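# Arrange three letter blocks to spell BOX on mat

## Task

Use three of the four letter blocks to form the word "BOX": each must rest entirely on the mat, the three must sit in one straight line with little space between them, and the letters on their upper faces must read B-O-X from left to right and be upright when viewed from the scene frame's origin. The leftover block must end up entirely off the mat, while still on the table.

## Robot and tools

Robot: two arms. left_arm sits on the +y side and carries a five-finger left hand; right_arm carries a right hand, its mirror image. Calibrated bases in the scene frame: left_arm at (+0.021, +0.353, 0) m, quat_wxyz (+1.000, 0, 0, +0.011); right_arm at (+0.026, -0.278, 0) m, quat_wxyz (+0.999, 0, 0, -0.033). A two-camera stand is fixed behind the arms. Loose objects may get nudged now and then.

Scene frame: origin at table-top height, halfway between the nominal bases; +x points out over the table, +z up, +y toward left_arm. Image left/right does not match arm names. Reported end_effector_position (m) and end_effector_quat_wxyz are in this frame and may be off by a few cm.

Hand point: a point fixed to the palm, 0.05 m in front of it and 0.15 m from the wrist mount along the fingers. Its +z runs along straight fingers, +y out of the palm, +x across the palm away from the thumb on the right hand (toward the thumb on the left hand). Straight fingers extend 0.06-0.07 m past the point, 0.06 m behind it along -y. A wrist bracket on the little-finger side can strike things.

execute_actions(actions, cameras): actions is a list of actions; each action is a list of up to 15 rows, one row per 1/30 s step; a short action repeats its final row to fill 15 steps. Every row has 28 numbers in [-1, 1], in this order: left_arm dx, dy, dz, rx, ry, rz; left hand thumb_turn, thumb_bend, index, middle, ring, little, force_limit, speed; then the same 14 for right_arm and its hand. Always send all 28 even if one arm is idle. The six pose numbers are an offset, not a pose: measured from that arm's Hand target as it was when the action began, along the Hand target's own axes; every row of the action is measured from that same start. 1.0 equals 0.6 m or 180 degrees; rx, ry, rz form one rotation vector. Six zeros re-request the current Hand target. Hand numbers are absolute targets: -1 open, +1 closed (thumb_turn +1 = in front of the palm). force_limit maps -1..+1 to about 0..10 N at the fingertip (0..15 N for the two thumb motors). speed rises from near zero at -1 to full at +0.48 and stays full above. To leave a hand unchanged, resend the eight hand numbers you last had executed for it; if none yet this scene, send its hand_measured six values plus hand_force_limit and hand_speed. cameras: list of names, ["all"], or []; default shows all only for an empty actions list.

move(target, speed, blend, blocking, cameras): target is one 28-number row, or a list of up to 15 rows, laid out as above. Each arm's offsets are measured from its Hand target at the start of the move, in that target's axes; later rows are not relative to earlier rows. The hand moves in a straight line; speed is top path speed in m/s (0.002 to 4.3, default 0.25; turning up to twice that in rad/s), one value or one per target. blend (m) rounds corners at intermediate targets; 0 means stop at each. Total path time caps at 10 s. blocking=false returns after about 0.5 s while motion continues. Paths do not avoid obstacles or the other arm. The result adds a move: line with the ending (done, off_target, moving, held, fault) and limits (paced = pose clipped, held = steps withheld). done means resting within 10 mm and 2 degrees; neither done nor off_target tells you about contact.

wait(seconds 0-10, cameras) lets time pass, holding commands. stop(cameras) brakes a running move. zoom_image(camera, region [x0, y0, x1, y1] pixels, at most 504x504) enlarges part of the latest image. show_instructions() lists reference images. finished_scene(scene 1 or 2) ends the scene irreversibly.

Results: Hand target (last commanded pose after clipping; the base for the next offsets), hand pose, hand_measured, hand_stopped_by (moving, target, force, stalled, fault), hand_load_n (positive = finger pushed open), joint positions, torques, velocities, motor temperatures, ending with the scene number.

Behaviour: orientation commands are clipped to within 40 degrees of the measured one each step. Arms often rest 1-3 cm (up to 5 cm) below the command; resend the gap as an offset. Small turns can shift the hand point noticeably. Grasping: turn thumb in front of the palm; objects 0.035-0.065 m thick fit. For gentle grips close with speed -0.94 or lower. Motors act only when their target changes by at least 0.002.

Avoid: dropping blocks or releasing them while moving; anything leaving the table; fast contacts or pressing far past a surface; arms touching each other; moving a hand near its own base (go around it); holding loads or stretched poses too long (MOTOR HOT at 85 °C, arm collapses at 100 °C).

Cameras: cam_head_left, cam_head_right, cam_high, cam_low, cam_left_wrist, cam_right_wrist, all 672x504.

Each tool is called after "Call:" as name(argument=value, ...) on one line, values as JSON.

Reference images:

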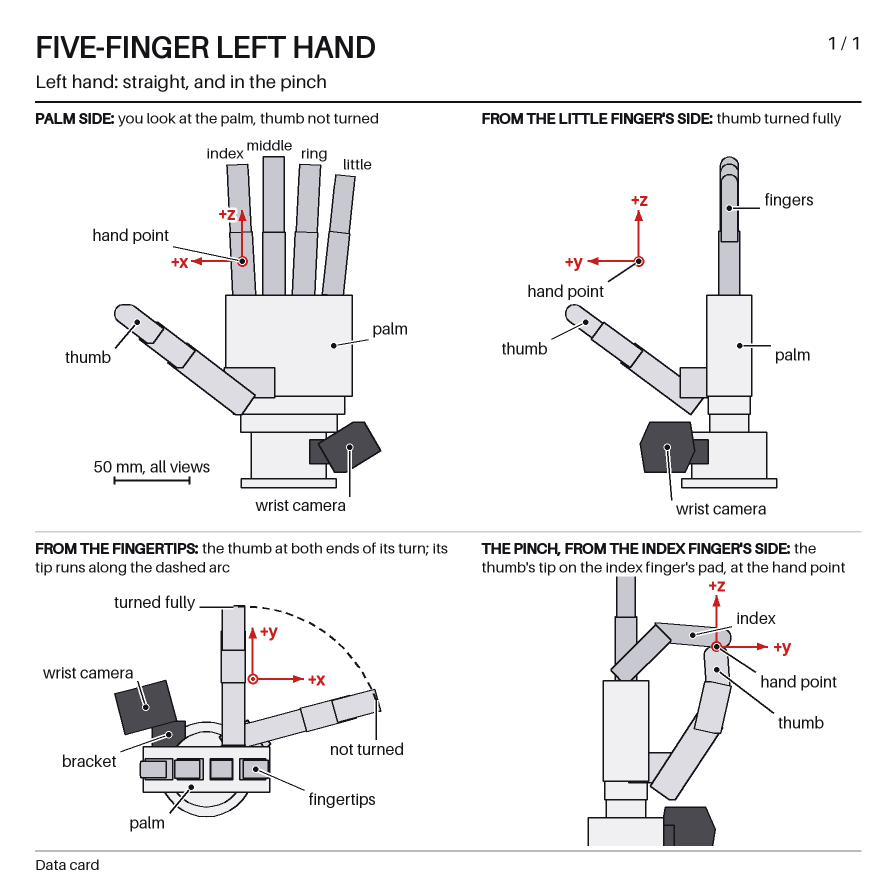

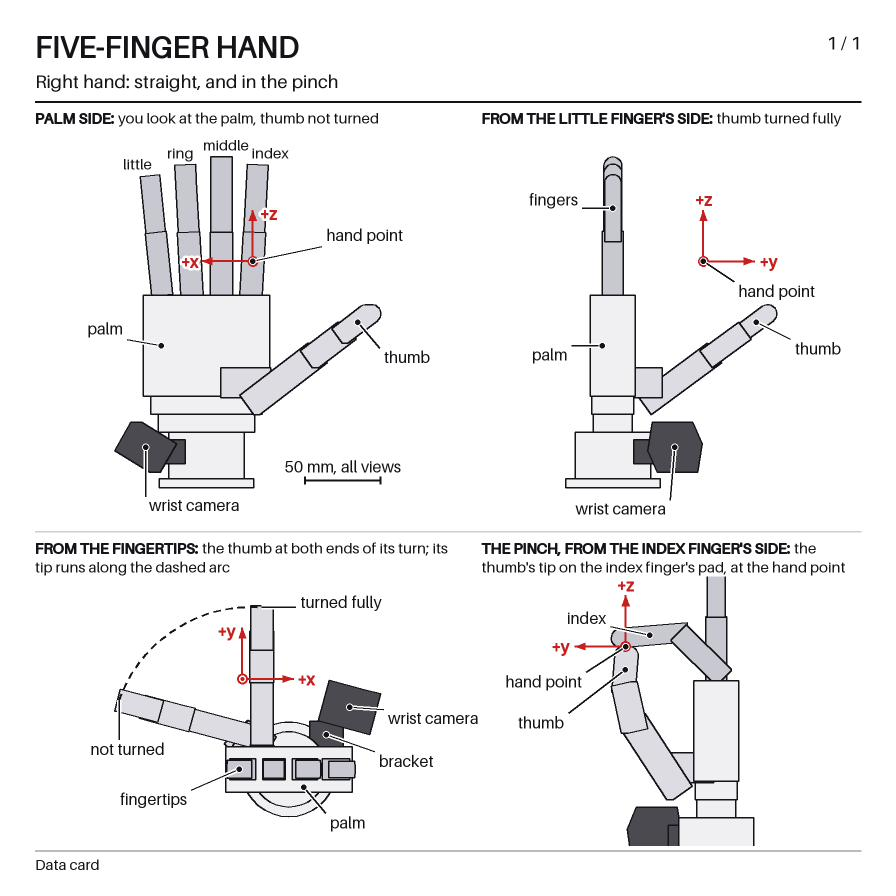

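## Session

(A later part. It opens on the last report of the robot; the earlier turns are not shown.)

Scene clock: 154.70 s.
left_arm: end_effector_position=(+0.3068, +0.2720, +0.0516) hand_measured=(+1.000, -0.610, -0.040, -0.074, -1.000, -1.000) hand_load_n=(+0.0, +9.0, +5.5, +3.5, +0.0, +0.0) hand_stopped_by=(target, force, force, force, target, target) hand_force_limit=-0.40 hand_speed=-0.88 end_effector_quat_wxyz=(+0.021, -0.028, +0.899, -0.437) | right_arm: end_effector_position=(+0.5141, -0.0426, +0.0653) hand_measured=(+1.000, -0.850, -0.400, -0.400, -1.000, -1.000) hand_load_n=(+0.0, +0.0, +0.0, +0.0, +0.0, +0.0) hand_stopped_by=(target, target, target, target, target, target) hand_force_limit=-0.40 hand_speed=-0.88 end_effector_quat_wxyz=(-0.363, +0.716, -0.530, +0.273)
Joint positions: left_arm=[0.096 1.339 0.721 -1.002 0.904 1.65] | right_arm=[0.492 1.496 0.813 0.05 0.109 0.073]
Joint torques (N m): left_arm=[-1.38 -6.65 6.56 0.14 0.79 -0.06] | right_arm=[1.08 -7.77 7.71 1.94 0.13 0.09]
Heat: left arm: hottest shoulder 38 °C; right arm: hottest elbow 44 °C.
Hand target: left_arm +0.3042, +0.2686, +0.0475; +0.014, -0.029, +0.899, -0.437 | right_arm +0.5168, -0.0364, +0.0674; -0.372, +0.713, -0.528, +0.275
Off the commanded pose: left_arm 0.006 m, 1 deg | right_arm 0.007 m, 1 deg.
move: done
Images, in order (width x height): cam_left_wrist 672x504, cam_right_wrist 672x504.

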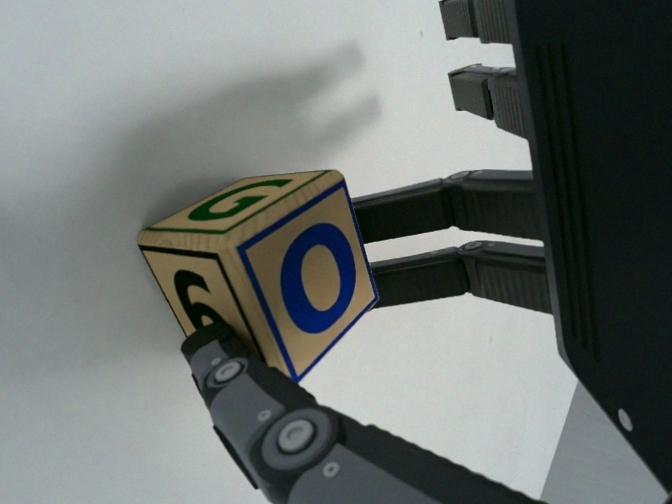

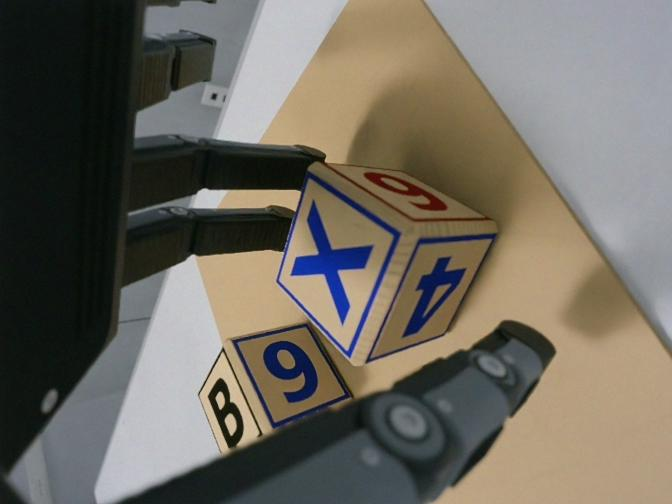

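Call:
move(target=[[0,0,0,0,0,0,1,-0.2,0.1,0.1,-1,-1,-0.4,-0.88,0,0,0,0,0,0,1,-0.2,0.1,0.1,-1,-1,-0.5,-0.92],[0.0,-0.1182,-0.0924,0,0,0,1,-0.2,0.1,0.1,-1,-1,-0.4,-0.88,0,-0.0683,-0.0478,0,0,0,1,-0.2,0.1,0.1,-1,-1,-0.5,-0.92]], speed=0.12, cameras=["cam_left_wrist","cam_right_wrist","cam_head_left"])

Call:
zoom_image(camera="cam_right_wrist", region=[180, 100, 580, 400])

Call:
zoom_image(camera="cam_head_left", region=[340, 235, 420, 305])

Scene clock: 158.83 s.
left_arm: end_effector_position=(+0.2880, +0.2689, +0.1205) hand_measured=(+1.000, -0.610, -0.040, -0.074, -1.000, -1.000) hand_load_n=(+0.0, +9.0, +5.5, +3.5, +0.0, +0.0) hand_stopped_by=(target, force, force, force, target, target) hand_force_limit=-0.40 hand_speed=-0.88 end_effector_quat_wxyz=(-0.004, -0.041, +0.898, -0.438) | right_arm: end_effector_position=(+0.4966, -0.0506, +0.0821) hand_measured=(+1.000, -0.668, -0.034, -0.042, -1.000, -1.000) hand_load_n=(-1.0, +4.0, +2.0, +2.5, +0.0, +0.0) hand_stopped_by=(target, force, force, force, target, target) hand_force_limit=-0.50 hand_speed=-0.92 end_effector_quat_wxyz=(-0.345, +0.725, -0.535, +0.263)
Joint positions: left_arm=[0.093 1.218 0.815 -1.268 0.904 1.644] | right_arm=[0.492 1.426 0.819 -0.073 0.11 0.073]
Joint torques (N m): left_arm=[-1.14 -7 12.3 -0.61 0.8 -0.02] | right_arm=[1.08 -9.05 12.37 0.88 0.03 0.03]
Heat: left arm: hottest shoulder 38 °C; right arm: hottest elbow 43 °C.
Hand target: left_arm +0.3043, +0.2685, +0.1376; +0.014, -0.029, +0.899, -0.437 | right_arm +0.5169, -0.0364, +0.1174; -0.371, +0.713, -0.528, +0.275
Off the commanded pose: left_arm 0.024 m, 2 deg | right_arm 0.043 m, 4 deg.
move: off_target (left_arm, right_arm)
Images, in order (width x height): cam_head_left 672x504, cam_left_wrist 672x504, cam_right_wrist 672x504.

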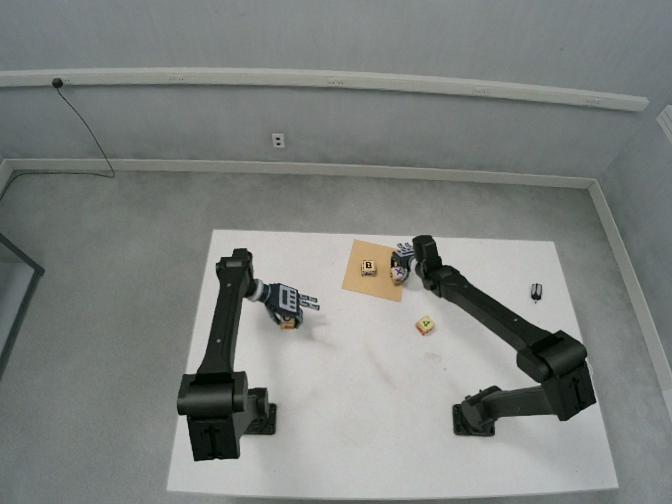

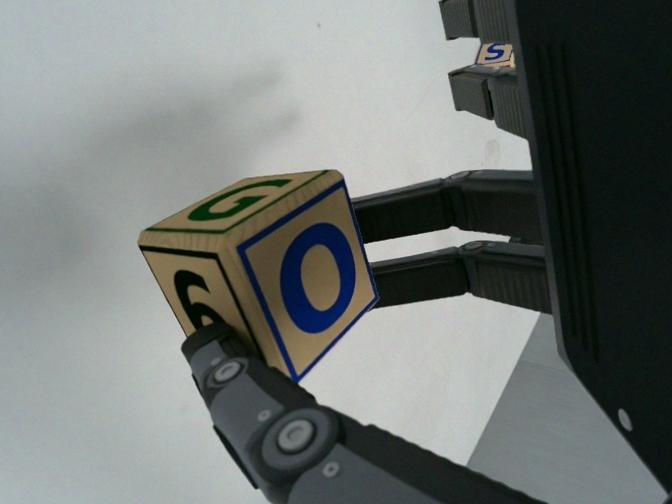

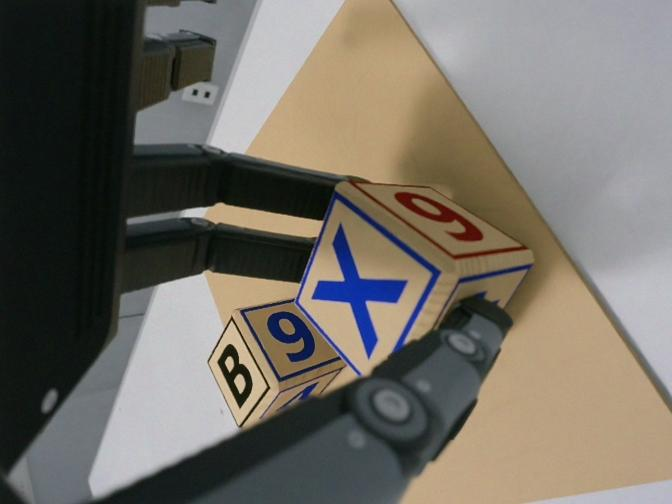

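Scaled by 1.260.

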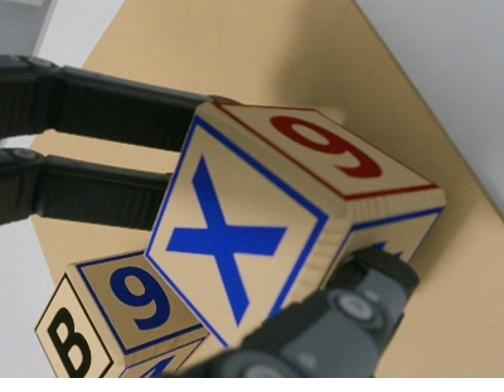

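Scaled by 6.300.

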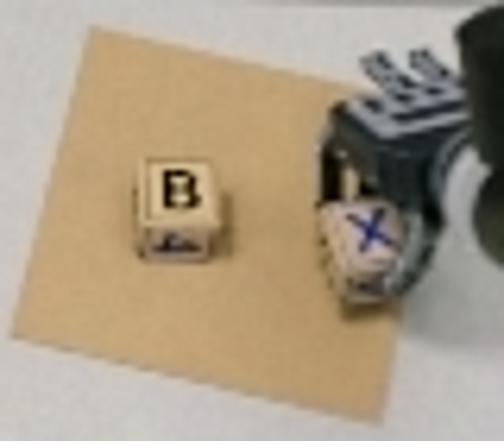

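Call:
move(target=[-0.1457,-0.1395,0.1853,0,0,0,1,-0.2,0.1,0.1,-1,-1,-0.4,-0.88,0.0003,-0.011,0.0518,0,0.0591,0.0414,1,-0.2,0.1,0.1,-1,-1,-0.5,-0.92], speed=0.15, cameras=["cam_left_wrist","cam_right_wrist","cam_head_left"])

Call:
zoom_image(camera="cam_right_wrist", region=[180, 100, 580, 400])

Call:
zoom_image(camera="cam_head_left", region=[340, 235, 420, 305])

Scene clock: 161.73 s.
left_arm: end_effector_position=(+0.3787, +0.1446, +0.1184) hand_measured=(+1.000, -0.610, -0.040, -0.074, -1.000, -1.000) hand_load_n=(+0.0, +9.0, +5.5, +3.5, +0.0, +0.0) hand_stopped_by=(target, force, force, force, target, target) hand_force_limit=-0.40 hand_speed=-0.88 end_effector_quat_wxyz=(-0.006, -0.040, +0.901, -0.431) | right_arm: end_effector_position=(+0.5255, -0.0437, +0.0820) hand_measured=(+1.000, -0.668, -0.034, -0.042, -1.000, -1.000) hand_load_n=(-1.0, +4.0, +2.0, +3.0, +0.0, +0.0) hand_stopped_by=(target, force, force, force, target, target) hand_force_limit=-0.50 hand_speed=-0.92 end_effector_quat_wxyz=(-0.318, +0.659, -0.607, +0.311)
Joint positions: left_arm=[-0.256 1.413 0.984 -0.829 0.85 1.105] | right_arm=[0.547 1.496 0.89 -0.088 0.336 0.239]
Joint torques (N m): left_arm=[-1.32 -9.58 13.26 0.83 0.65 -0.08] | right_arm=[0.73 -7.71 12.34 0.55 0.29 0.11]
Heat: left arm: hottest shoulder 38 °C; right arm: hottest elbow 44 °C.
Hand target: left_arm +0.4005, +0.1354, +0.1348; +0.014, -0.029, +0.899, -0.437 | right_arm +0.5449, -0.0282, +0.1050; -0.338, +0.648, -0.606, +0.315
Off the commanded pose: left_arm 0.029 m, 3 deg | right_arm 0.034 m, 3 deg.
move: off_target (left_arm, right_arm)
Images, in order (width x height): cam_head_left 672x504, cam_left_wrist 672x504, cam_right_wrist 672x504.

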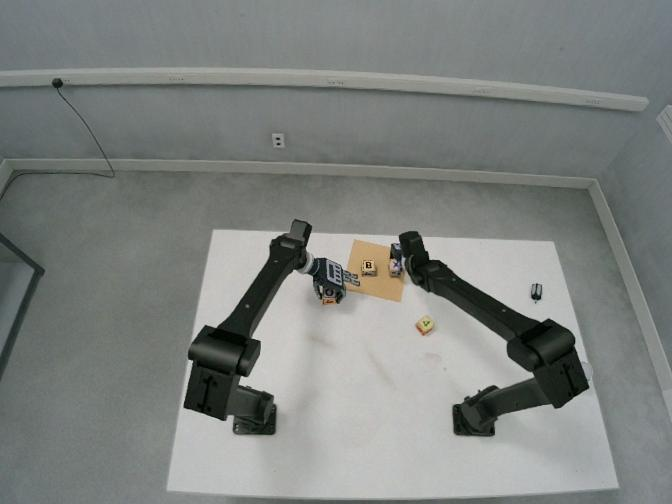

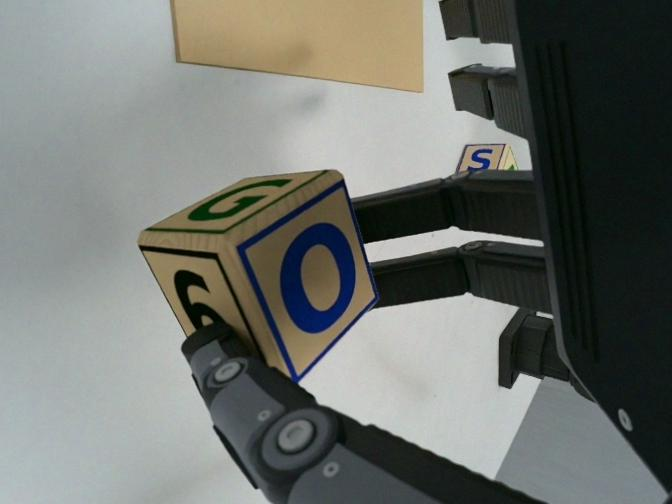

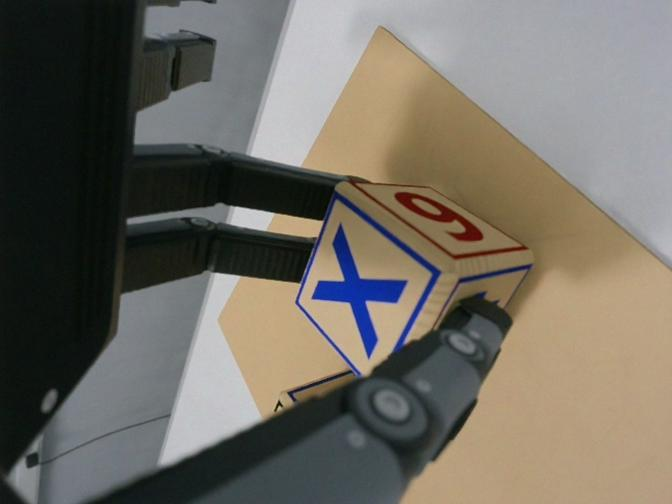

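Scaled by 1.260.

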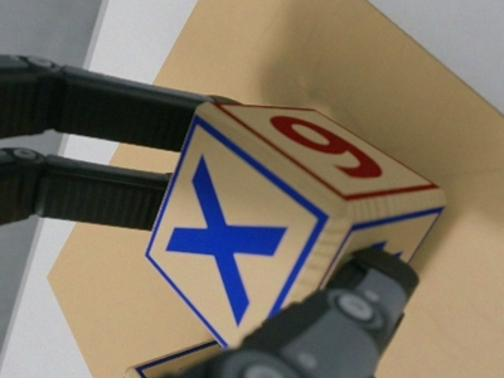

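Scaled by 6.300.

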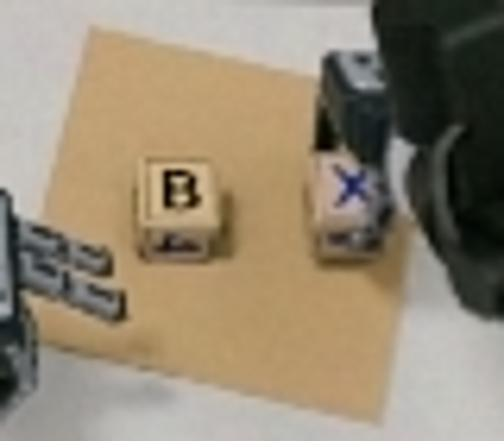

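Call:
move(target=[0,0.0591,0.0462,0,0,0,1,-0.2,0.1,0.1,-1,-1,-0.4,-0.88,0.0028,0.0245,0.0087,0,0,0,1,-0.2,0.1,0.1,-1,-1,-0.5,-0.92], speed=0.1, cameras=["cam_left_wrist","cam_right_wrist"])

Scene clock: 163.23 s.
left_arm: end_effector_position=(+0.4014, +0.1393, +0.0936) hand_measured=(+1.000, -0.610, -0.040, -0.074, -1.000, -1.000) hand_load_n=(+0.0, +9.0, +5.0, +3.0, +0.0, +0.0) hand_stopped_by=(target, force, force, force, target, target) hand_force_limit=-0.40 hand_speed=-0.88 end_effector_quat_wxyz=(+0.017, -0.029, +0.899, -0.437) | right_arm: end_effector_position=(+0.5273, -0.0429, +0.0756) hand_measured=(+1.000, -0.668, -0.034, -0.042, -1.000, -1.000) hand_load_n=(-1.0, +4.0, +2.0, +3.0, +0.0, -0.5) hand_stopped_by=(target, force, force, force, target, target) hand_force_limit=-0.50 hand_speed=-0.92 end_effector_quat_wxyz=(-0.317, +0.659, -0.607, +0.310)
Joint positions: left_arm=[-0.256 1.473 0.97 -0.701 0.849 1.104] | right_arm=[0.547 1.513 0.89 -0.075 0.337 0.24]
Joint torques (N m): left_arm=[-1.32 -10.46 8.12 0.9 0.65 -0.06] | right_arm=[0.03 -7.88 9.96 2 0.24 0.12]
Heat: left arm: hottest shoulder 38 °C; right arm: hottest elbow 44 °C.
Hand target: left_arm +0.4005, +0.1354, +0.0898; +0.014, -0.029, +0.899, -0.437 | right_arm +0.5409, -0.0302, +0.0900; -0.338, +0.648, -0.605, +0.315
Off the commanded pose: left_arm 0.005 m, 0 deg | right_arm 0.023 m, 3 deg.
move: off_target (right_arm)
Images, in order (width x height): cam_left_wrist 672x504, cam_right_wrist 672x504.

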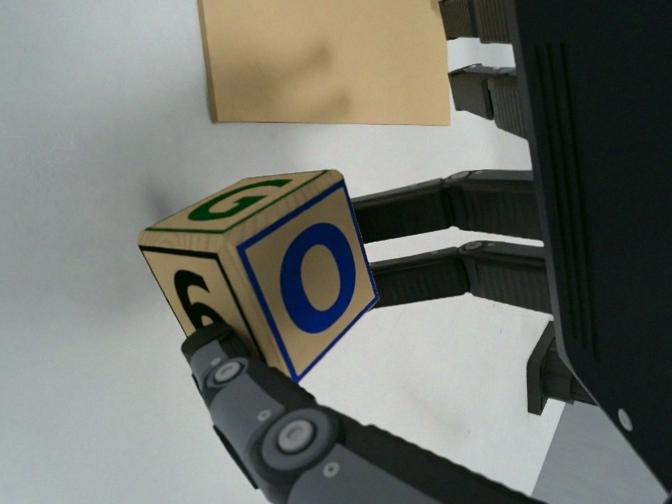

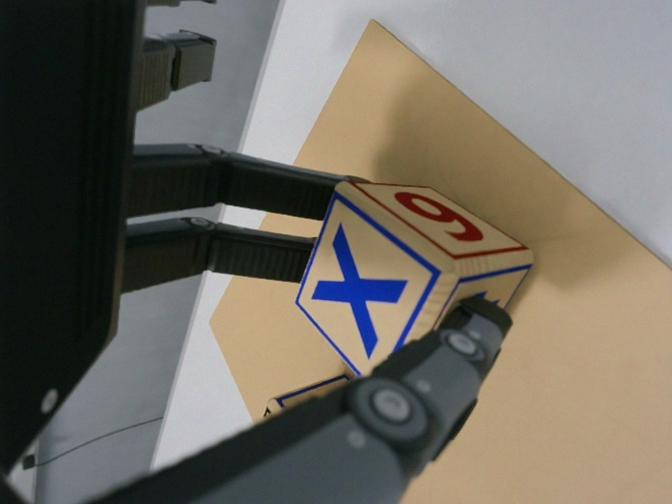

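Call:
move(target=[0,0.0394,0.0308,0,0,0,1,-0.2,0.1,0.1,-1,-1,-0.4,-0.88,0.0062,0.0205,0.0057,0,0,0,1,-0.2,0.1,0.1,-1,-1,-0.5,-0.92], speed=0.08, cameras=["cam_left_wrist","cam_right_wrist","cam_head_left"])

Call:
zoom_image(camera="cam_head_left", region=[310, 235, 420, 305])

Scene clock: 165.40 s.
left_arm: end_effector_position=(+0.4016, +0.1392, +0.0633) hand_measured=(+1.000, -0.610, -0.040, -0.074, -1.000, -1.000) hand_load_n=(+0.0, +9.0, +5.5, +3.5, +0.0, +0.0) hand_stopped_by=(target, force, force, force, target, target) hand_force_limit=-0.40 hand_speed=-0.88 end_effector_quat_wxyz=(+0.017, -0.029, +0.899, -0.437) | right_arm: end_effector_position=(+0.5340, -0.0394, +0.0772) hand_measured=(+1.000, -0.668, -0.034, -0.042, -1.000, -1.000) hand_load_n=(-1.0, +4.0, +2.0, +3.0, +0.0, +0.0) hand_stopped_by=(target, force, force, force, target, target) hand_force_limit=-0.50 hand_speed=-0.92 end_effector_quat_wxyz=(-0.329, +0.653, -0.605, +0.315)
Joint positions: left_arm=[-0.256 1.519 0.93 -0.615 0.849 1.104] | right_arm=[0.547 1.522 0.89 -0.037 0.337 0.24]
Joint torques (N m): left_arm=[-1.26 -10.7 7.68 0.9 0.66 -0.06] | right_arm=[1.49 -7.77 7.84 1.92 0.08 0.1]
Heat: left arm: hottest shoulder 38 °C; right arm: hottest elbow 44 °C.
Hand target: left_arm +0.4004, +0.1355, +0.0597; +0.014, -0.029, +0.899, -0.437 | right_arm +0.5369, -0.0342, +0.0779; -0.338, +0.648, -0.605, +0.315
Off the commanded pose: left_arm 0.005 m, 0 deg | right_arm 0.006 m, 1 deg.
move: done
Images, in order (width x height): cam_head_left 672x504, cam_left_wrist 672x504, cam_right_wrist 672x504.

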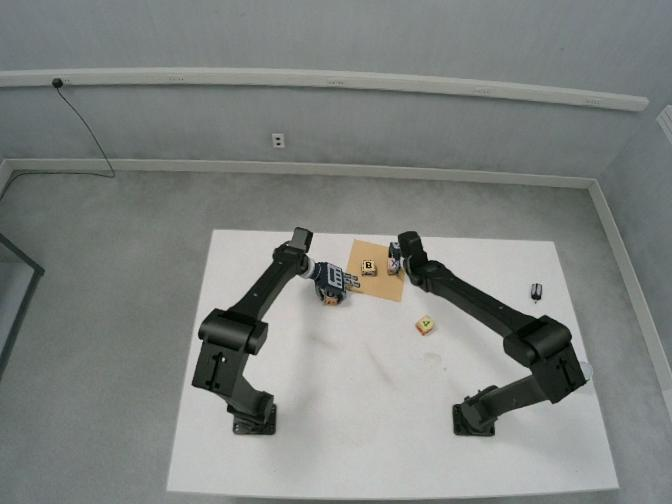

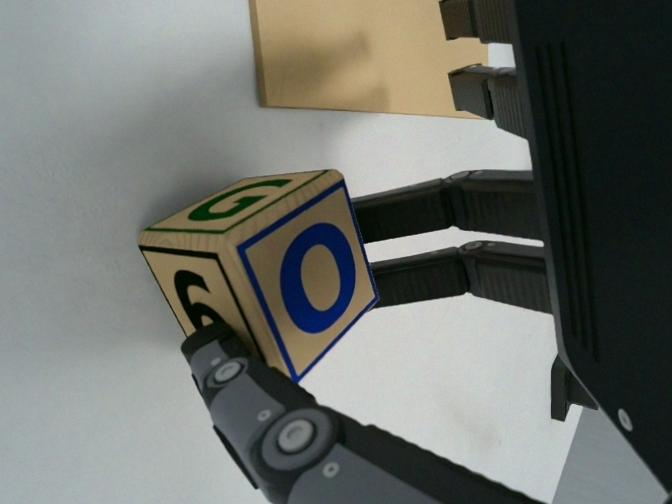

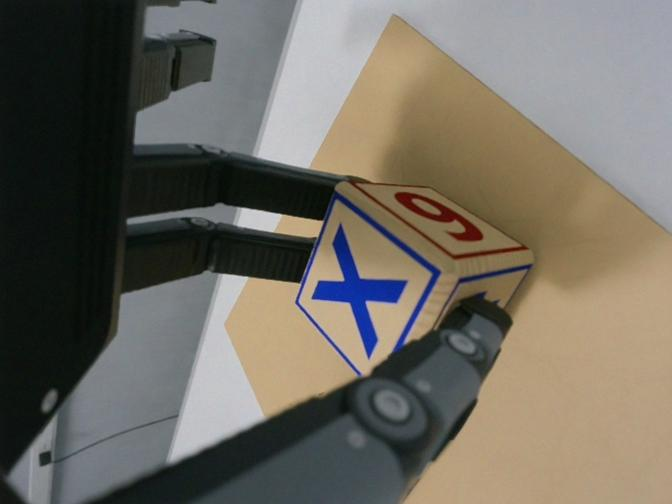

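Scaled by 4.582.

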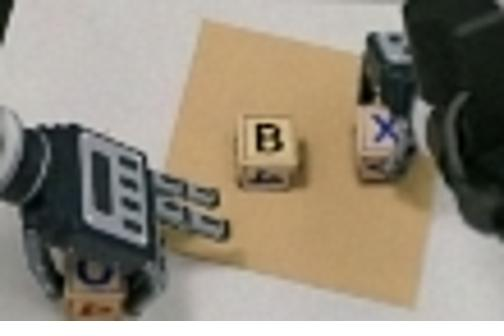

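Call:
move(target=[0,0.0164,0.0128,0,0,0,1,-0.2,0.1,0.1,-1,-1,-0.4,-0.88,0.0032,0.0182,0.0105,0,0,0,1,-0.2,0.1,0.1,-1,-1,-0.5,-0.92], speed=0.06, cameras=["cam_left_wrist","cam_right_wrist","cam_low"])

Call:
zoom_image(camera="cam_low", region=[290, 240, 420, 300])

Scene clock: 166.57 s.
left_arm: end_effector_position=(+0.4044, +0.1381, +0.0584) hand_measured=(+1.000, -0.610, -0.040, -0.074, -1.000, -1.000) hand_load_n=(+0.5, +9.0, +5.5, +3.5, +0.0, +0.0) hand_stopped_by=(target, force, force, force, target, target) hand_force_limit=-0.40 hand_speed=-0.88 end_effector_quat_wxyz=(+0.021, -0.029, +0.897, -0.440) | right_arm: end_effector_position=(+0.5327, -0.0401, +0.0655) hand_measured=(+1.000, -0.668, -0.034, -0.042, -1.000, -1.000) hand_load_n=(-0.5, +3.0, +1.0, +2.5, +0.0, +0.0) hand_stopped_by=(target, force, force, force, target, target) hand_force_limit=-0.50 hand_speed=-0.92 end_effector_quat_wxyz=(-0.330, +0.653, -0.605, +0.315)
Joint positions: left_arm=[-0.256 1.529 0.922 -0.584 0.85 1.097] | right_arm=[0.547 1.54 0.87 0.002 0.337 0.24]
Joint torques (N m): left_arm=[-1.26 -9.76 6.89 1.1 0.59 0.02] | right_arm=[0.62 -8.94 7.53 2.1 0.04 0.11]
Heat: left arm: hottest shoulder 38 °C; right arm: hottest elbow 44 °C.
Hand target: left_arm +0.4005, +0.1355, +0.0473; +0.014, -0.029, +0.899, -0.437 | right_arm +0.5360, -0.0362, +0.0654; -0.338, +0.648, -0.605, +0.315
Off the commanded pose: left_arm 0.012 m, 1 deg | right_arm 0.005 m, 1 deg.
move: off_target (left_arm)
Images, in order (width x height): cam_low 672x504, cam_left_wrist 672x504, cam_right_wrist 672x504.

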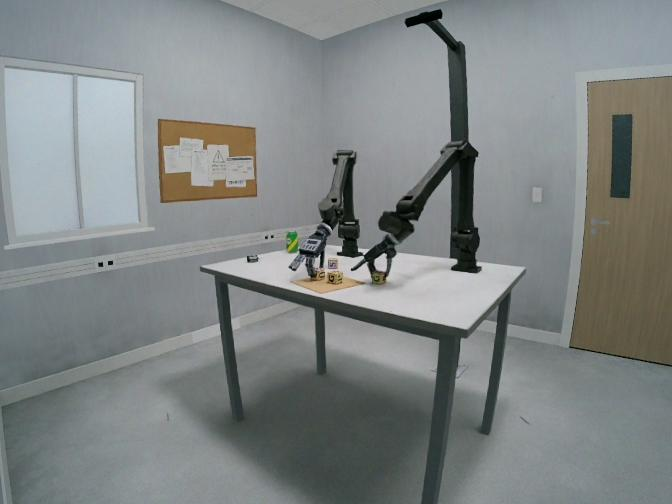

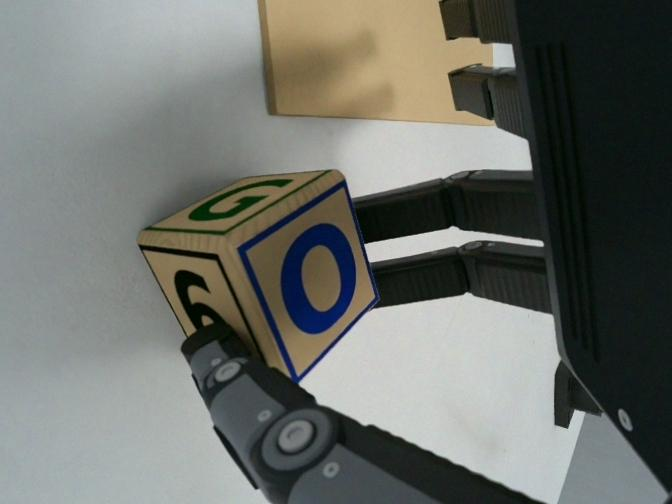

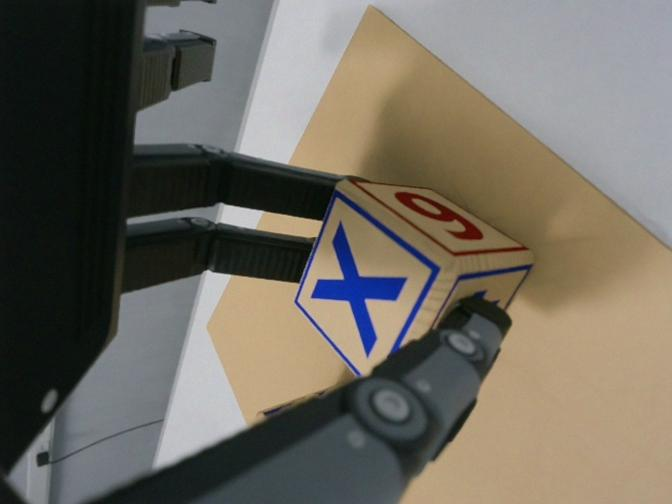

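Scaled by 3.877.

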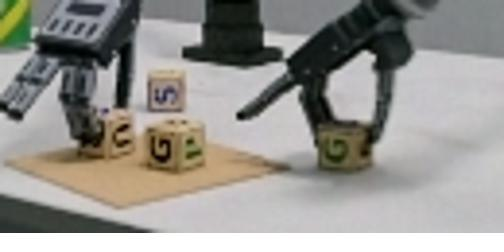

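Call:
move(target=[0,0.0053,0.0041,0,0,0,1,-0.2,0.1,0.1,-1,-1,-0.4,-0.88,0,0,0,0,0,0,1,-0.85,-0.4,-0.4,-1,-1,-0.5,-0.85], speed=0.06, cameras=["cam_left_wrist","cam_right_wrist","cam_head_left"])

Call:
zoom_image(camera="cam_head_left", region=[340, 235, 420, 305])

Scene clock: 168.03 s.
left_arm: end_effector_position=(+0.4044, +0.1376, +0.0578) hand_measured=(+1.000, -0.610, -0.040, -0.074, -1.000, -1.000) hand_load_n=(+0.5, +9.0, +4.5, +3.0, +0.0, +0.0) hand_stopped_by=(target, force, force, force, target, target) hand_force_limit=-0.40 hand_speed=-0.88 end_effector_quat_wxyz=(+0.022, -0.030, +0.897, -0.441) | right_arm: end_effector_position=(+0.5330, -0.0399, +0.0658) hand_measured=(+1.000, -0.850, -0.400, -0.400, -1.000, -1.000) hand_load_n=(+0.0, +0.0, +0.0, +0.0, +0.0, +0.0) hand_stopped_by=(target, target, target, target, target, target) hand_force_limit=-0.50 hand_speed=-0.85 end_effector_quat_wxyz=(-0.331, +0.652, -0.605, +0.315)
Joint positions: left_arm=[-0.256 1.529 0.919 -0.575 0.852 1.092] | right_arm=[0.547 1.54 0.87 0.004 0.337 0.24]
Joint torques (N m): left_arm=[-1.32 -9.17 6.75 1.25 0.52 0.05] | right_arm=[0.67 -8.59 7.61 1.94 0.07 0.11]
Heat: left arm: hottest shoulder 38 °C; right arm: hottest elbow 43 °C.
Hand target: left_arm +0.4005, +0.1355, +0.0433; +0.014, -0.029, +0.899, -0.437 | right_arm +0.5359, -0.0362, +0.0654; -0.338, +0.648, -0.605, +0.315
Off the commanded pose: left_arm 0.015 m, 1 deg | right_arm 0.005 m, 1 deg.
move: off_target (left_arm)
Images, in order (width x height): cam_head_left 672x504, cam_left_wrist 672x504, cam_right_wrist 672x504.

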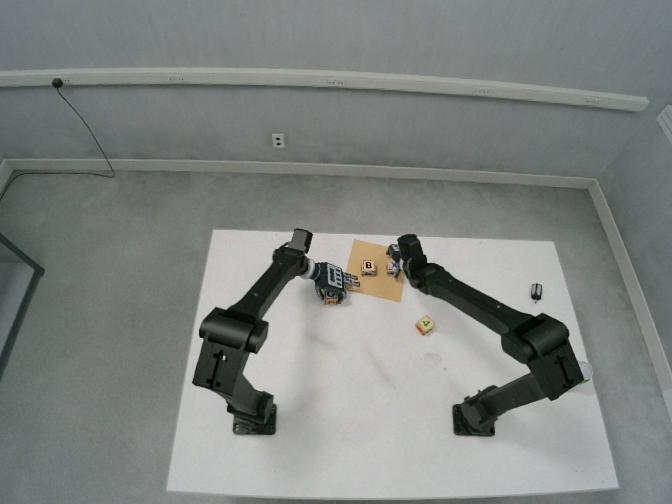

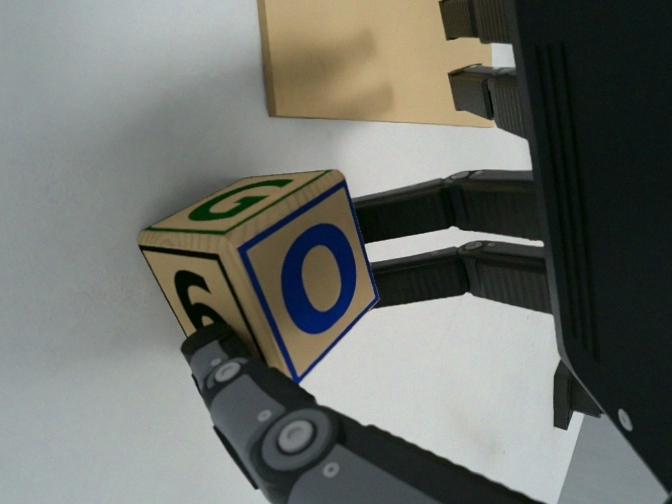

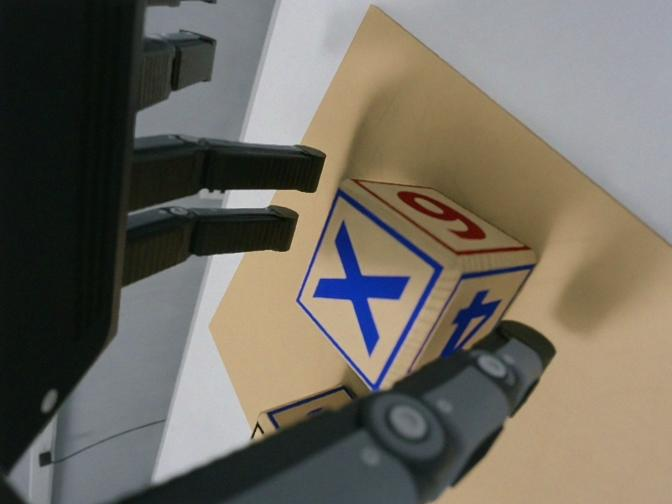

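Scaled by 6.300.

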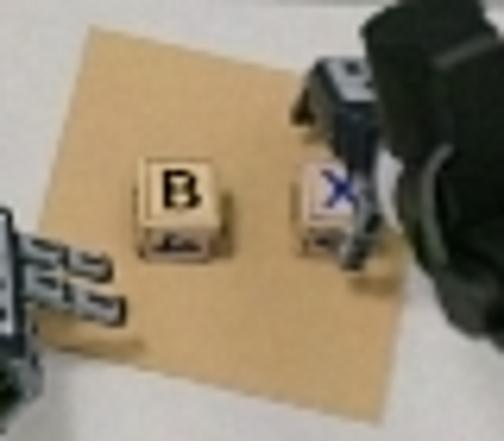

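Call:
move(target=[[0,-0.0131,-0.0103,0,0,0,1,-0.8,-0.4,-0.4,-1,-1,-0.4,-0.85,0,0,0,0,0,0,1,-0.85,-0.4,-0.4,-1,-1,-0.5,-0.85],[0,-0.1576,-0.1232,0,0,0,1,-0.8,-0.4,-0.4,-1,-1,-0.4,-0.85,0,-0.1638,-0.1148,0,0,0,1,-0.85,-0.4,-0.4,-1,-1,-0.5,-0.85],[0.0883,-0.0148,-0.6217,0,0,0,1,-0.8,-0.4,-0.4,-1,-1,-0.4,-0.85,-0.3647,-0.06,-0.2473,0,0,0,1,-0.85,-0.4,-0.4,-1,-1,-0.5,-0.85]], speed=[0.06,0.12,0.25], blend=[0,0.03,0], cameras=["all"])

Call:
zoom_image(camera="cam_head_left", region=[310, 235, 420, 315])

Call:
zoom_image(camera="cam_right_wrist", region=[270, 150, 570, 370])

Scene clock: 173.13 s.
left_arm: end_effector_position=(+0.3207, +0.4106, +0.2636) hand_measured=(+1.000, -0.800, -0.400, -0.400, -1.000, -1.000) hand_load_n=(+0.0, +0.0, +0.0, +0.0, +0.0, +0.0) hand_stopped_by=(target, target, target, target, target, target) hand_force_limit=-0.40 hand_speed=-0.85 end_effector_quat_wxyz=(+0.112, -0.101, +0.921, -0.358) | right_arm: end_effector_position=(+0.4086, +0.1583, +0.1569) hand_measured=(+1.000, -0.850, -0.400, -0.400, -1.000, -1.000) hand_load_n=(+0.0, -0.5, +0.0, +0.0, +0.0, +0.0) hand_stopped_by=(target, target, target, target, target, target) hand_force_limit=-0.50 hand_speed=-0.85 end_effector_quat_wxyz=(-0.319, +0.662, -0.599, +0.318)
Joint positions: left_arm=[0.458 1.179 1.22 -1.677 0.767 1.858] | right_arm=[1.057 1.537 1.185 -0.544 0.707 0.634]
Joint torques (N m): left_arm=[0.21 -6.71 13.2 -0.57 0.56 0.1] | right_arm=[0.97 -9.41 13.22 0.39 0.5 0.16]
Heat: left arm: hottest shoulder 38 °C; right arm: hottest elbow 44 °C.
Hand target: left_arm +0.3292, +0.4196, +0.2804; +0.014, -0.029, +0.899, -0.437 | right_arm +0.4202, +0.1751, +0.1802; -0.338, +0.648, -0.605, +0.315
Off the commanded pose: left_arm 0.021 m, 17 deg | right_arm 0.031 m, 3 deg.
joint sent to its limit (left arm) — joint 4 (wrist pitch), lower limit. The joint targets are off in orientation, not in position.
move: off_target (left_arm, right_arm)

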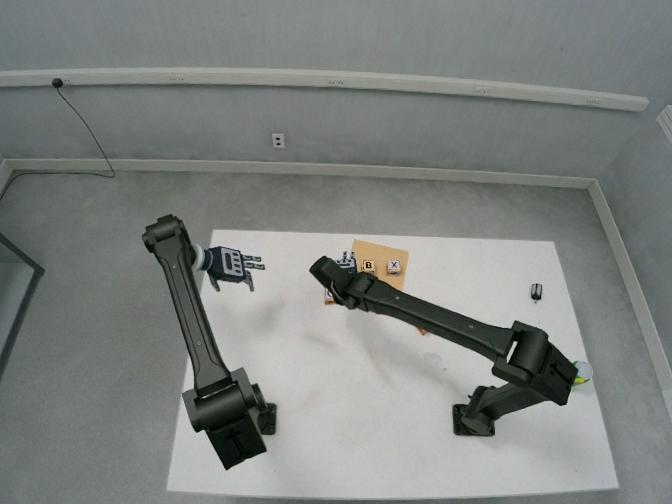

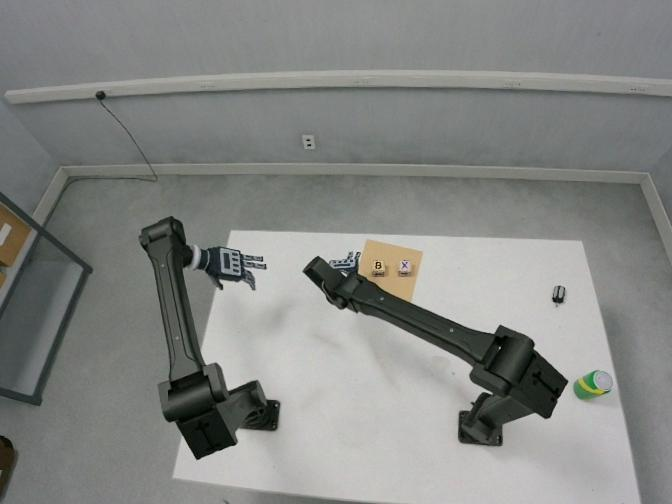

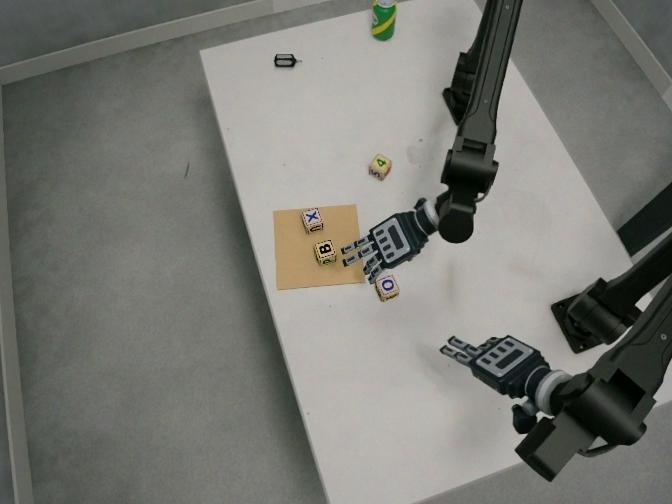

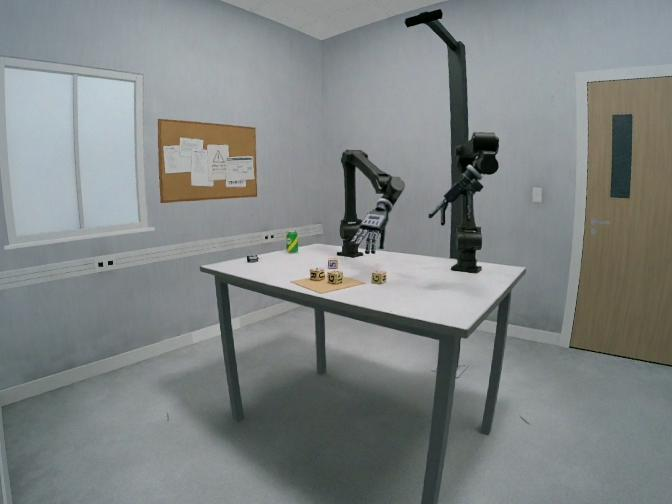

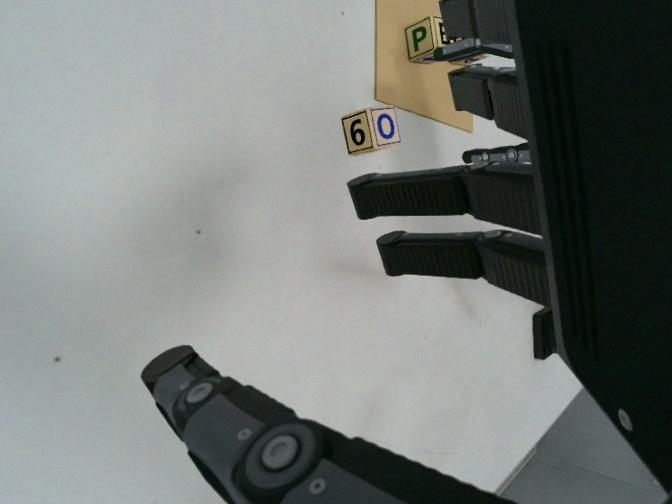

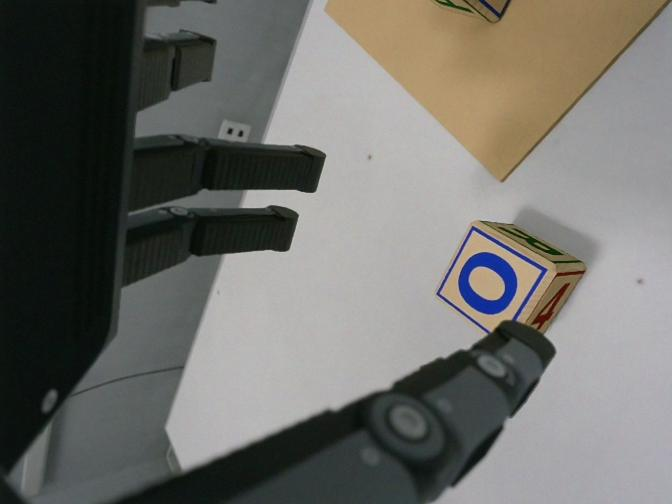

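Scaled by 4.582.

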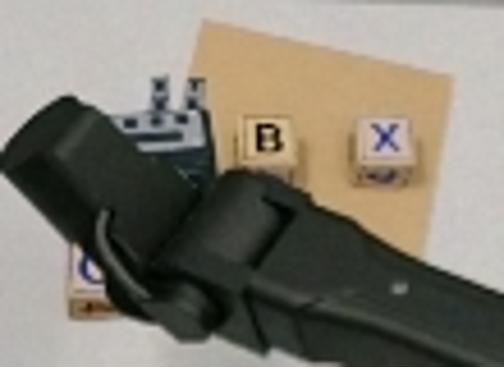

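Scaled by 1.680.

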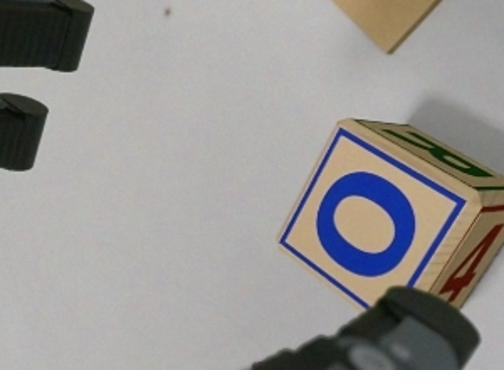

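Call:
move(target=[0,0,0,0,0,0,1,-0.8,-0.4,-0.4,-1,-1,-0.4,-0.85,-0.0238,0.0712,0.0437,0,0,0,1,-0.85,-0.4,-0.4,-1,-1,-0.5,-0.85], speed=0.12, cameras=["cam_right_wrist"])

Call:
zoom_image(camera="cam_right_wrist", region=[240, 130, 570, 380])

Scene clock: 174.77 s.
left_arm: end_effector_position=(+0.3207, +0.4107, +0.2635) hand_measured=(+1.000, -0.800, -0.400, -0.400, -1.000, -1.000) hand_load_n=(+0.0, +0.0, +0.0, +0.0, +0.0, +0.0) hand_stopped_by=(target, target, target, target, target, target) hand_force_limit=-0.40 hand_speed=-0.85 end_effector_quat_wxyz=(+0.112, -0.101, +0.921, -0.358) | right_arm: end_effector_position=(+0.4140, +0.1785, +0.1230) hand_measured=(+1.000, -0.850, -0.400, -0.400, -1.000, -1.000) hand_load_n=(+0.0, +0.0, +0.0, +0.0, +0.0, +0.0) hand_stopped_by=(target, target, target, target, target, target) hand_force_limit=-0.50 hand_speed=-0.85 end_effector_quat_wxyz=(-0.323, +0.657, -0.602, +0.319)
Joint positions: left_arm=[0.458 1.179 1.22 -1.677 0.767 1.859] | right_arm=[1.071 1.619 1.185 -0.466 0.721 0.657]
Joint torques (N m): left_arm=[0.15 -6.71 13.22 -0.55 0.57 0.1] | right_arm=[1.61 -11.58 9.36 1.43 0.47 0.16]
Heat: left arm: hottest shoulder 38 °C; right arm: hottest elbow 44 °C.
Hand target: left_arm +0.3292, +0.4196, +0.2804; +0.014, -0.029, +0.899, -0.437 | right_arm +0.4162, +0.1893, +0.1301; -0.338, +0.648, -0.605, +0.315
Off the commanded pose: left_arm 0.021 m, 17 deg | right_arm 0.013 m, 2 deg.
joint sent to its limit (left arm) — joint 4 (wrist pitch), lower limit. The joint targets are off in orientation, not in position.
move: off_target (left_arm, right_arm)
Images, in order (width x height): cam_right_wrist 672x504.

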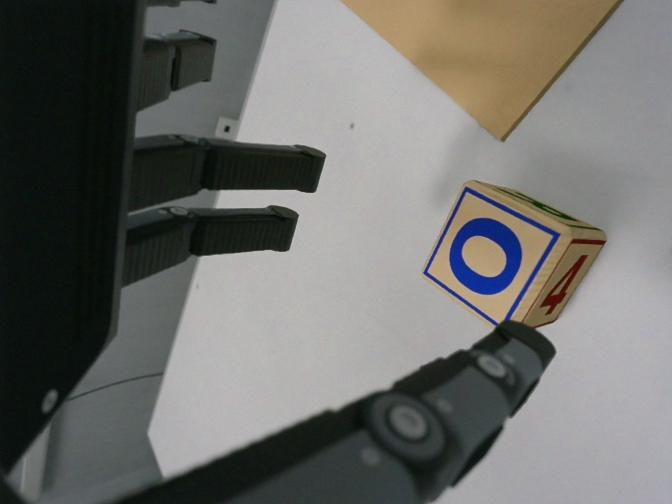

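Scaled by 1.527.

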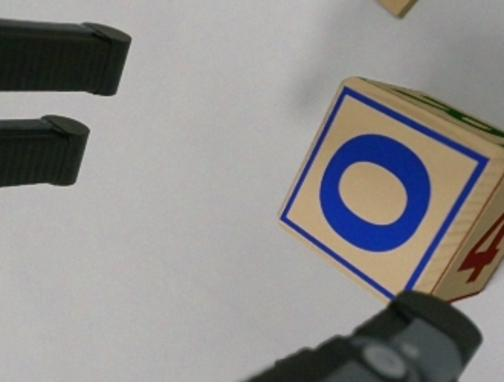

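Call:
move(target=[0,0,0,0,0,0,1,-0.8,-0.4,-0.4,-1,-1,-0.4,-0.85,0.014,0.0703,0.0307,0,0,0,1,-0.85,-0.4,-0.4,-1,-1,-0.5,-0.85], speed=0.12, cameras=["cam_right_wrist"])

Call:
zoom_image(camera="cam_right_wrist", region=[200, 100, 570, 380])

Scene clock: 176.27 s.
left_arm: end_effector_position=(+0.3207, +0.4107, +0.2635) hand_measured=(+1.000, -0.800, -0.400, -0.400, -1.000, -1.000) hand_load_n=(+0.0, +0.0, +0.0, +0.0, +0.0, +0.0) hand_stopped_by=(target, target, target, target, target, target) hand_force_limit=-0.40 hand_speed=-0.85 end_effector_quat_wxyz=(+0.112, -0.101, +0.921, -0.358) | right_arm: end_effector_position=(+0.4083, +0.1721, +0.0823) hand_measured=(+1.000, -0.850, -0.400, -0.400, -1.000, -1.000) hand_load_n=(+0.0, +0.0, +0.0, +0.0, +0.0, +0.0) hand_stopped_by=(target, target, target, target, target, target) hand_force_limit=-0.50 hand_speed=-0.85 end_effector_quat_wxyz=(-0.326, +0.654, -0.604, +0.318)
Joint positions: left_arm=[0.458 1.179 1.22 -1.677 0.767 1.859] | right_arm=[1.074 1.648 1.098 -0.345 0.724 0.663]
Joint torques (N m): left_arm=[0.26 -6.77 13.23 -0.57 0.57 0.09] | right_arm=[1.38 -10.23 8.09 1.57 0.53 0.13]
Heat: left arm: hottest shoulder 38 °C; right arm: hottest elbow 44 °C.
Hand target: left_arm +0.3292, +0.4196, +0.2804; +0.014, -0.029, +0.899, -0.437 | right_arm +0.4079, +0.1804, +0.0852; -0.338, +0.648, -0.605, +0.315
Off the commanded pose: left_arm 0.021 m, 17 deg | right_arm 0.009 m, 2 deg.
joint sent to its limit (left arm) — joint 4 (wrist pitch), lower limit. The joint targets are off in orientation, not in position.
move: off_target (left_arm)
Images, in order (width x height): cam_right_wrist 672x504.

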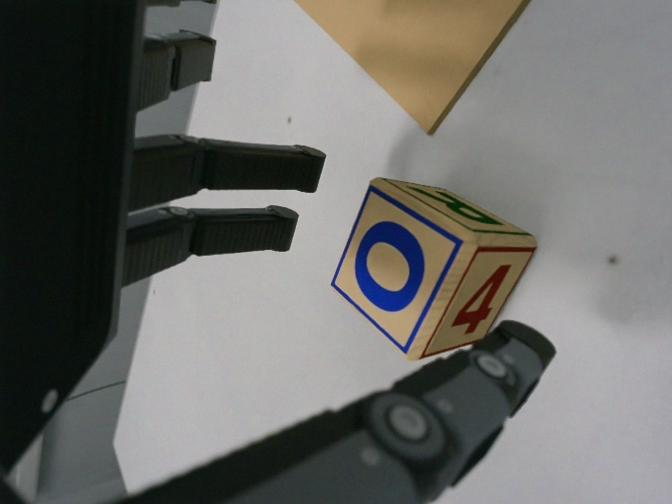

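Scaled by 1.362.

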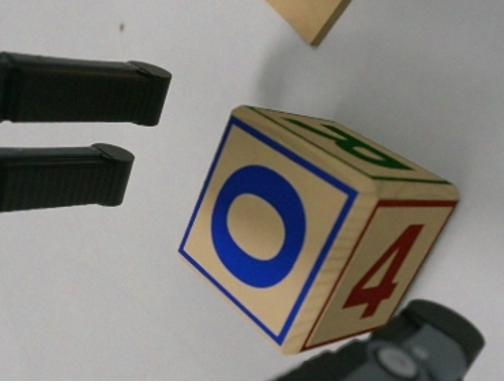

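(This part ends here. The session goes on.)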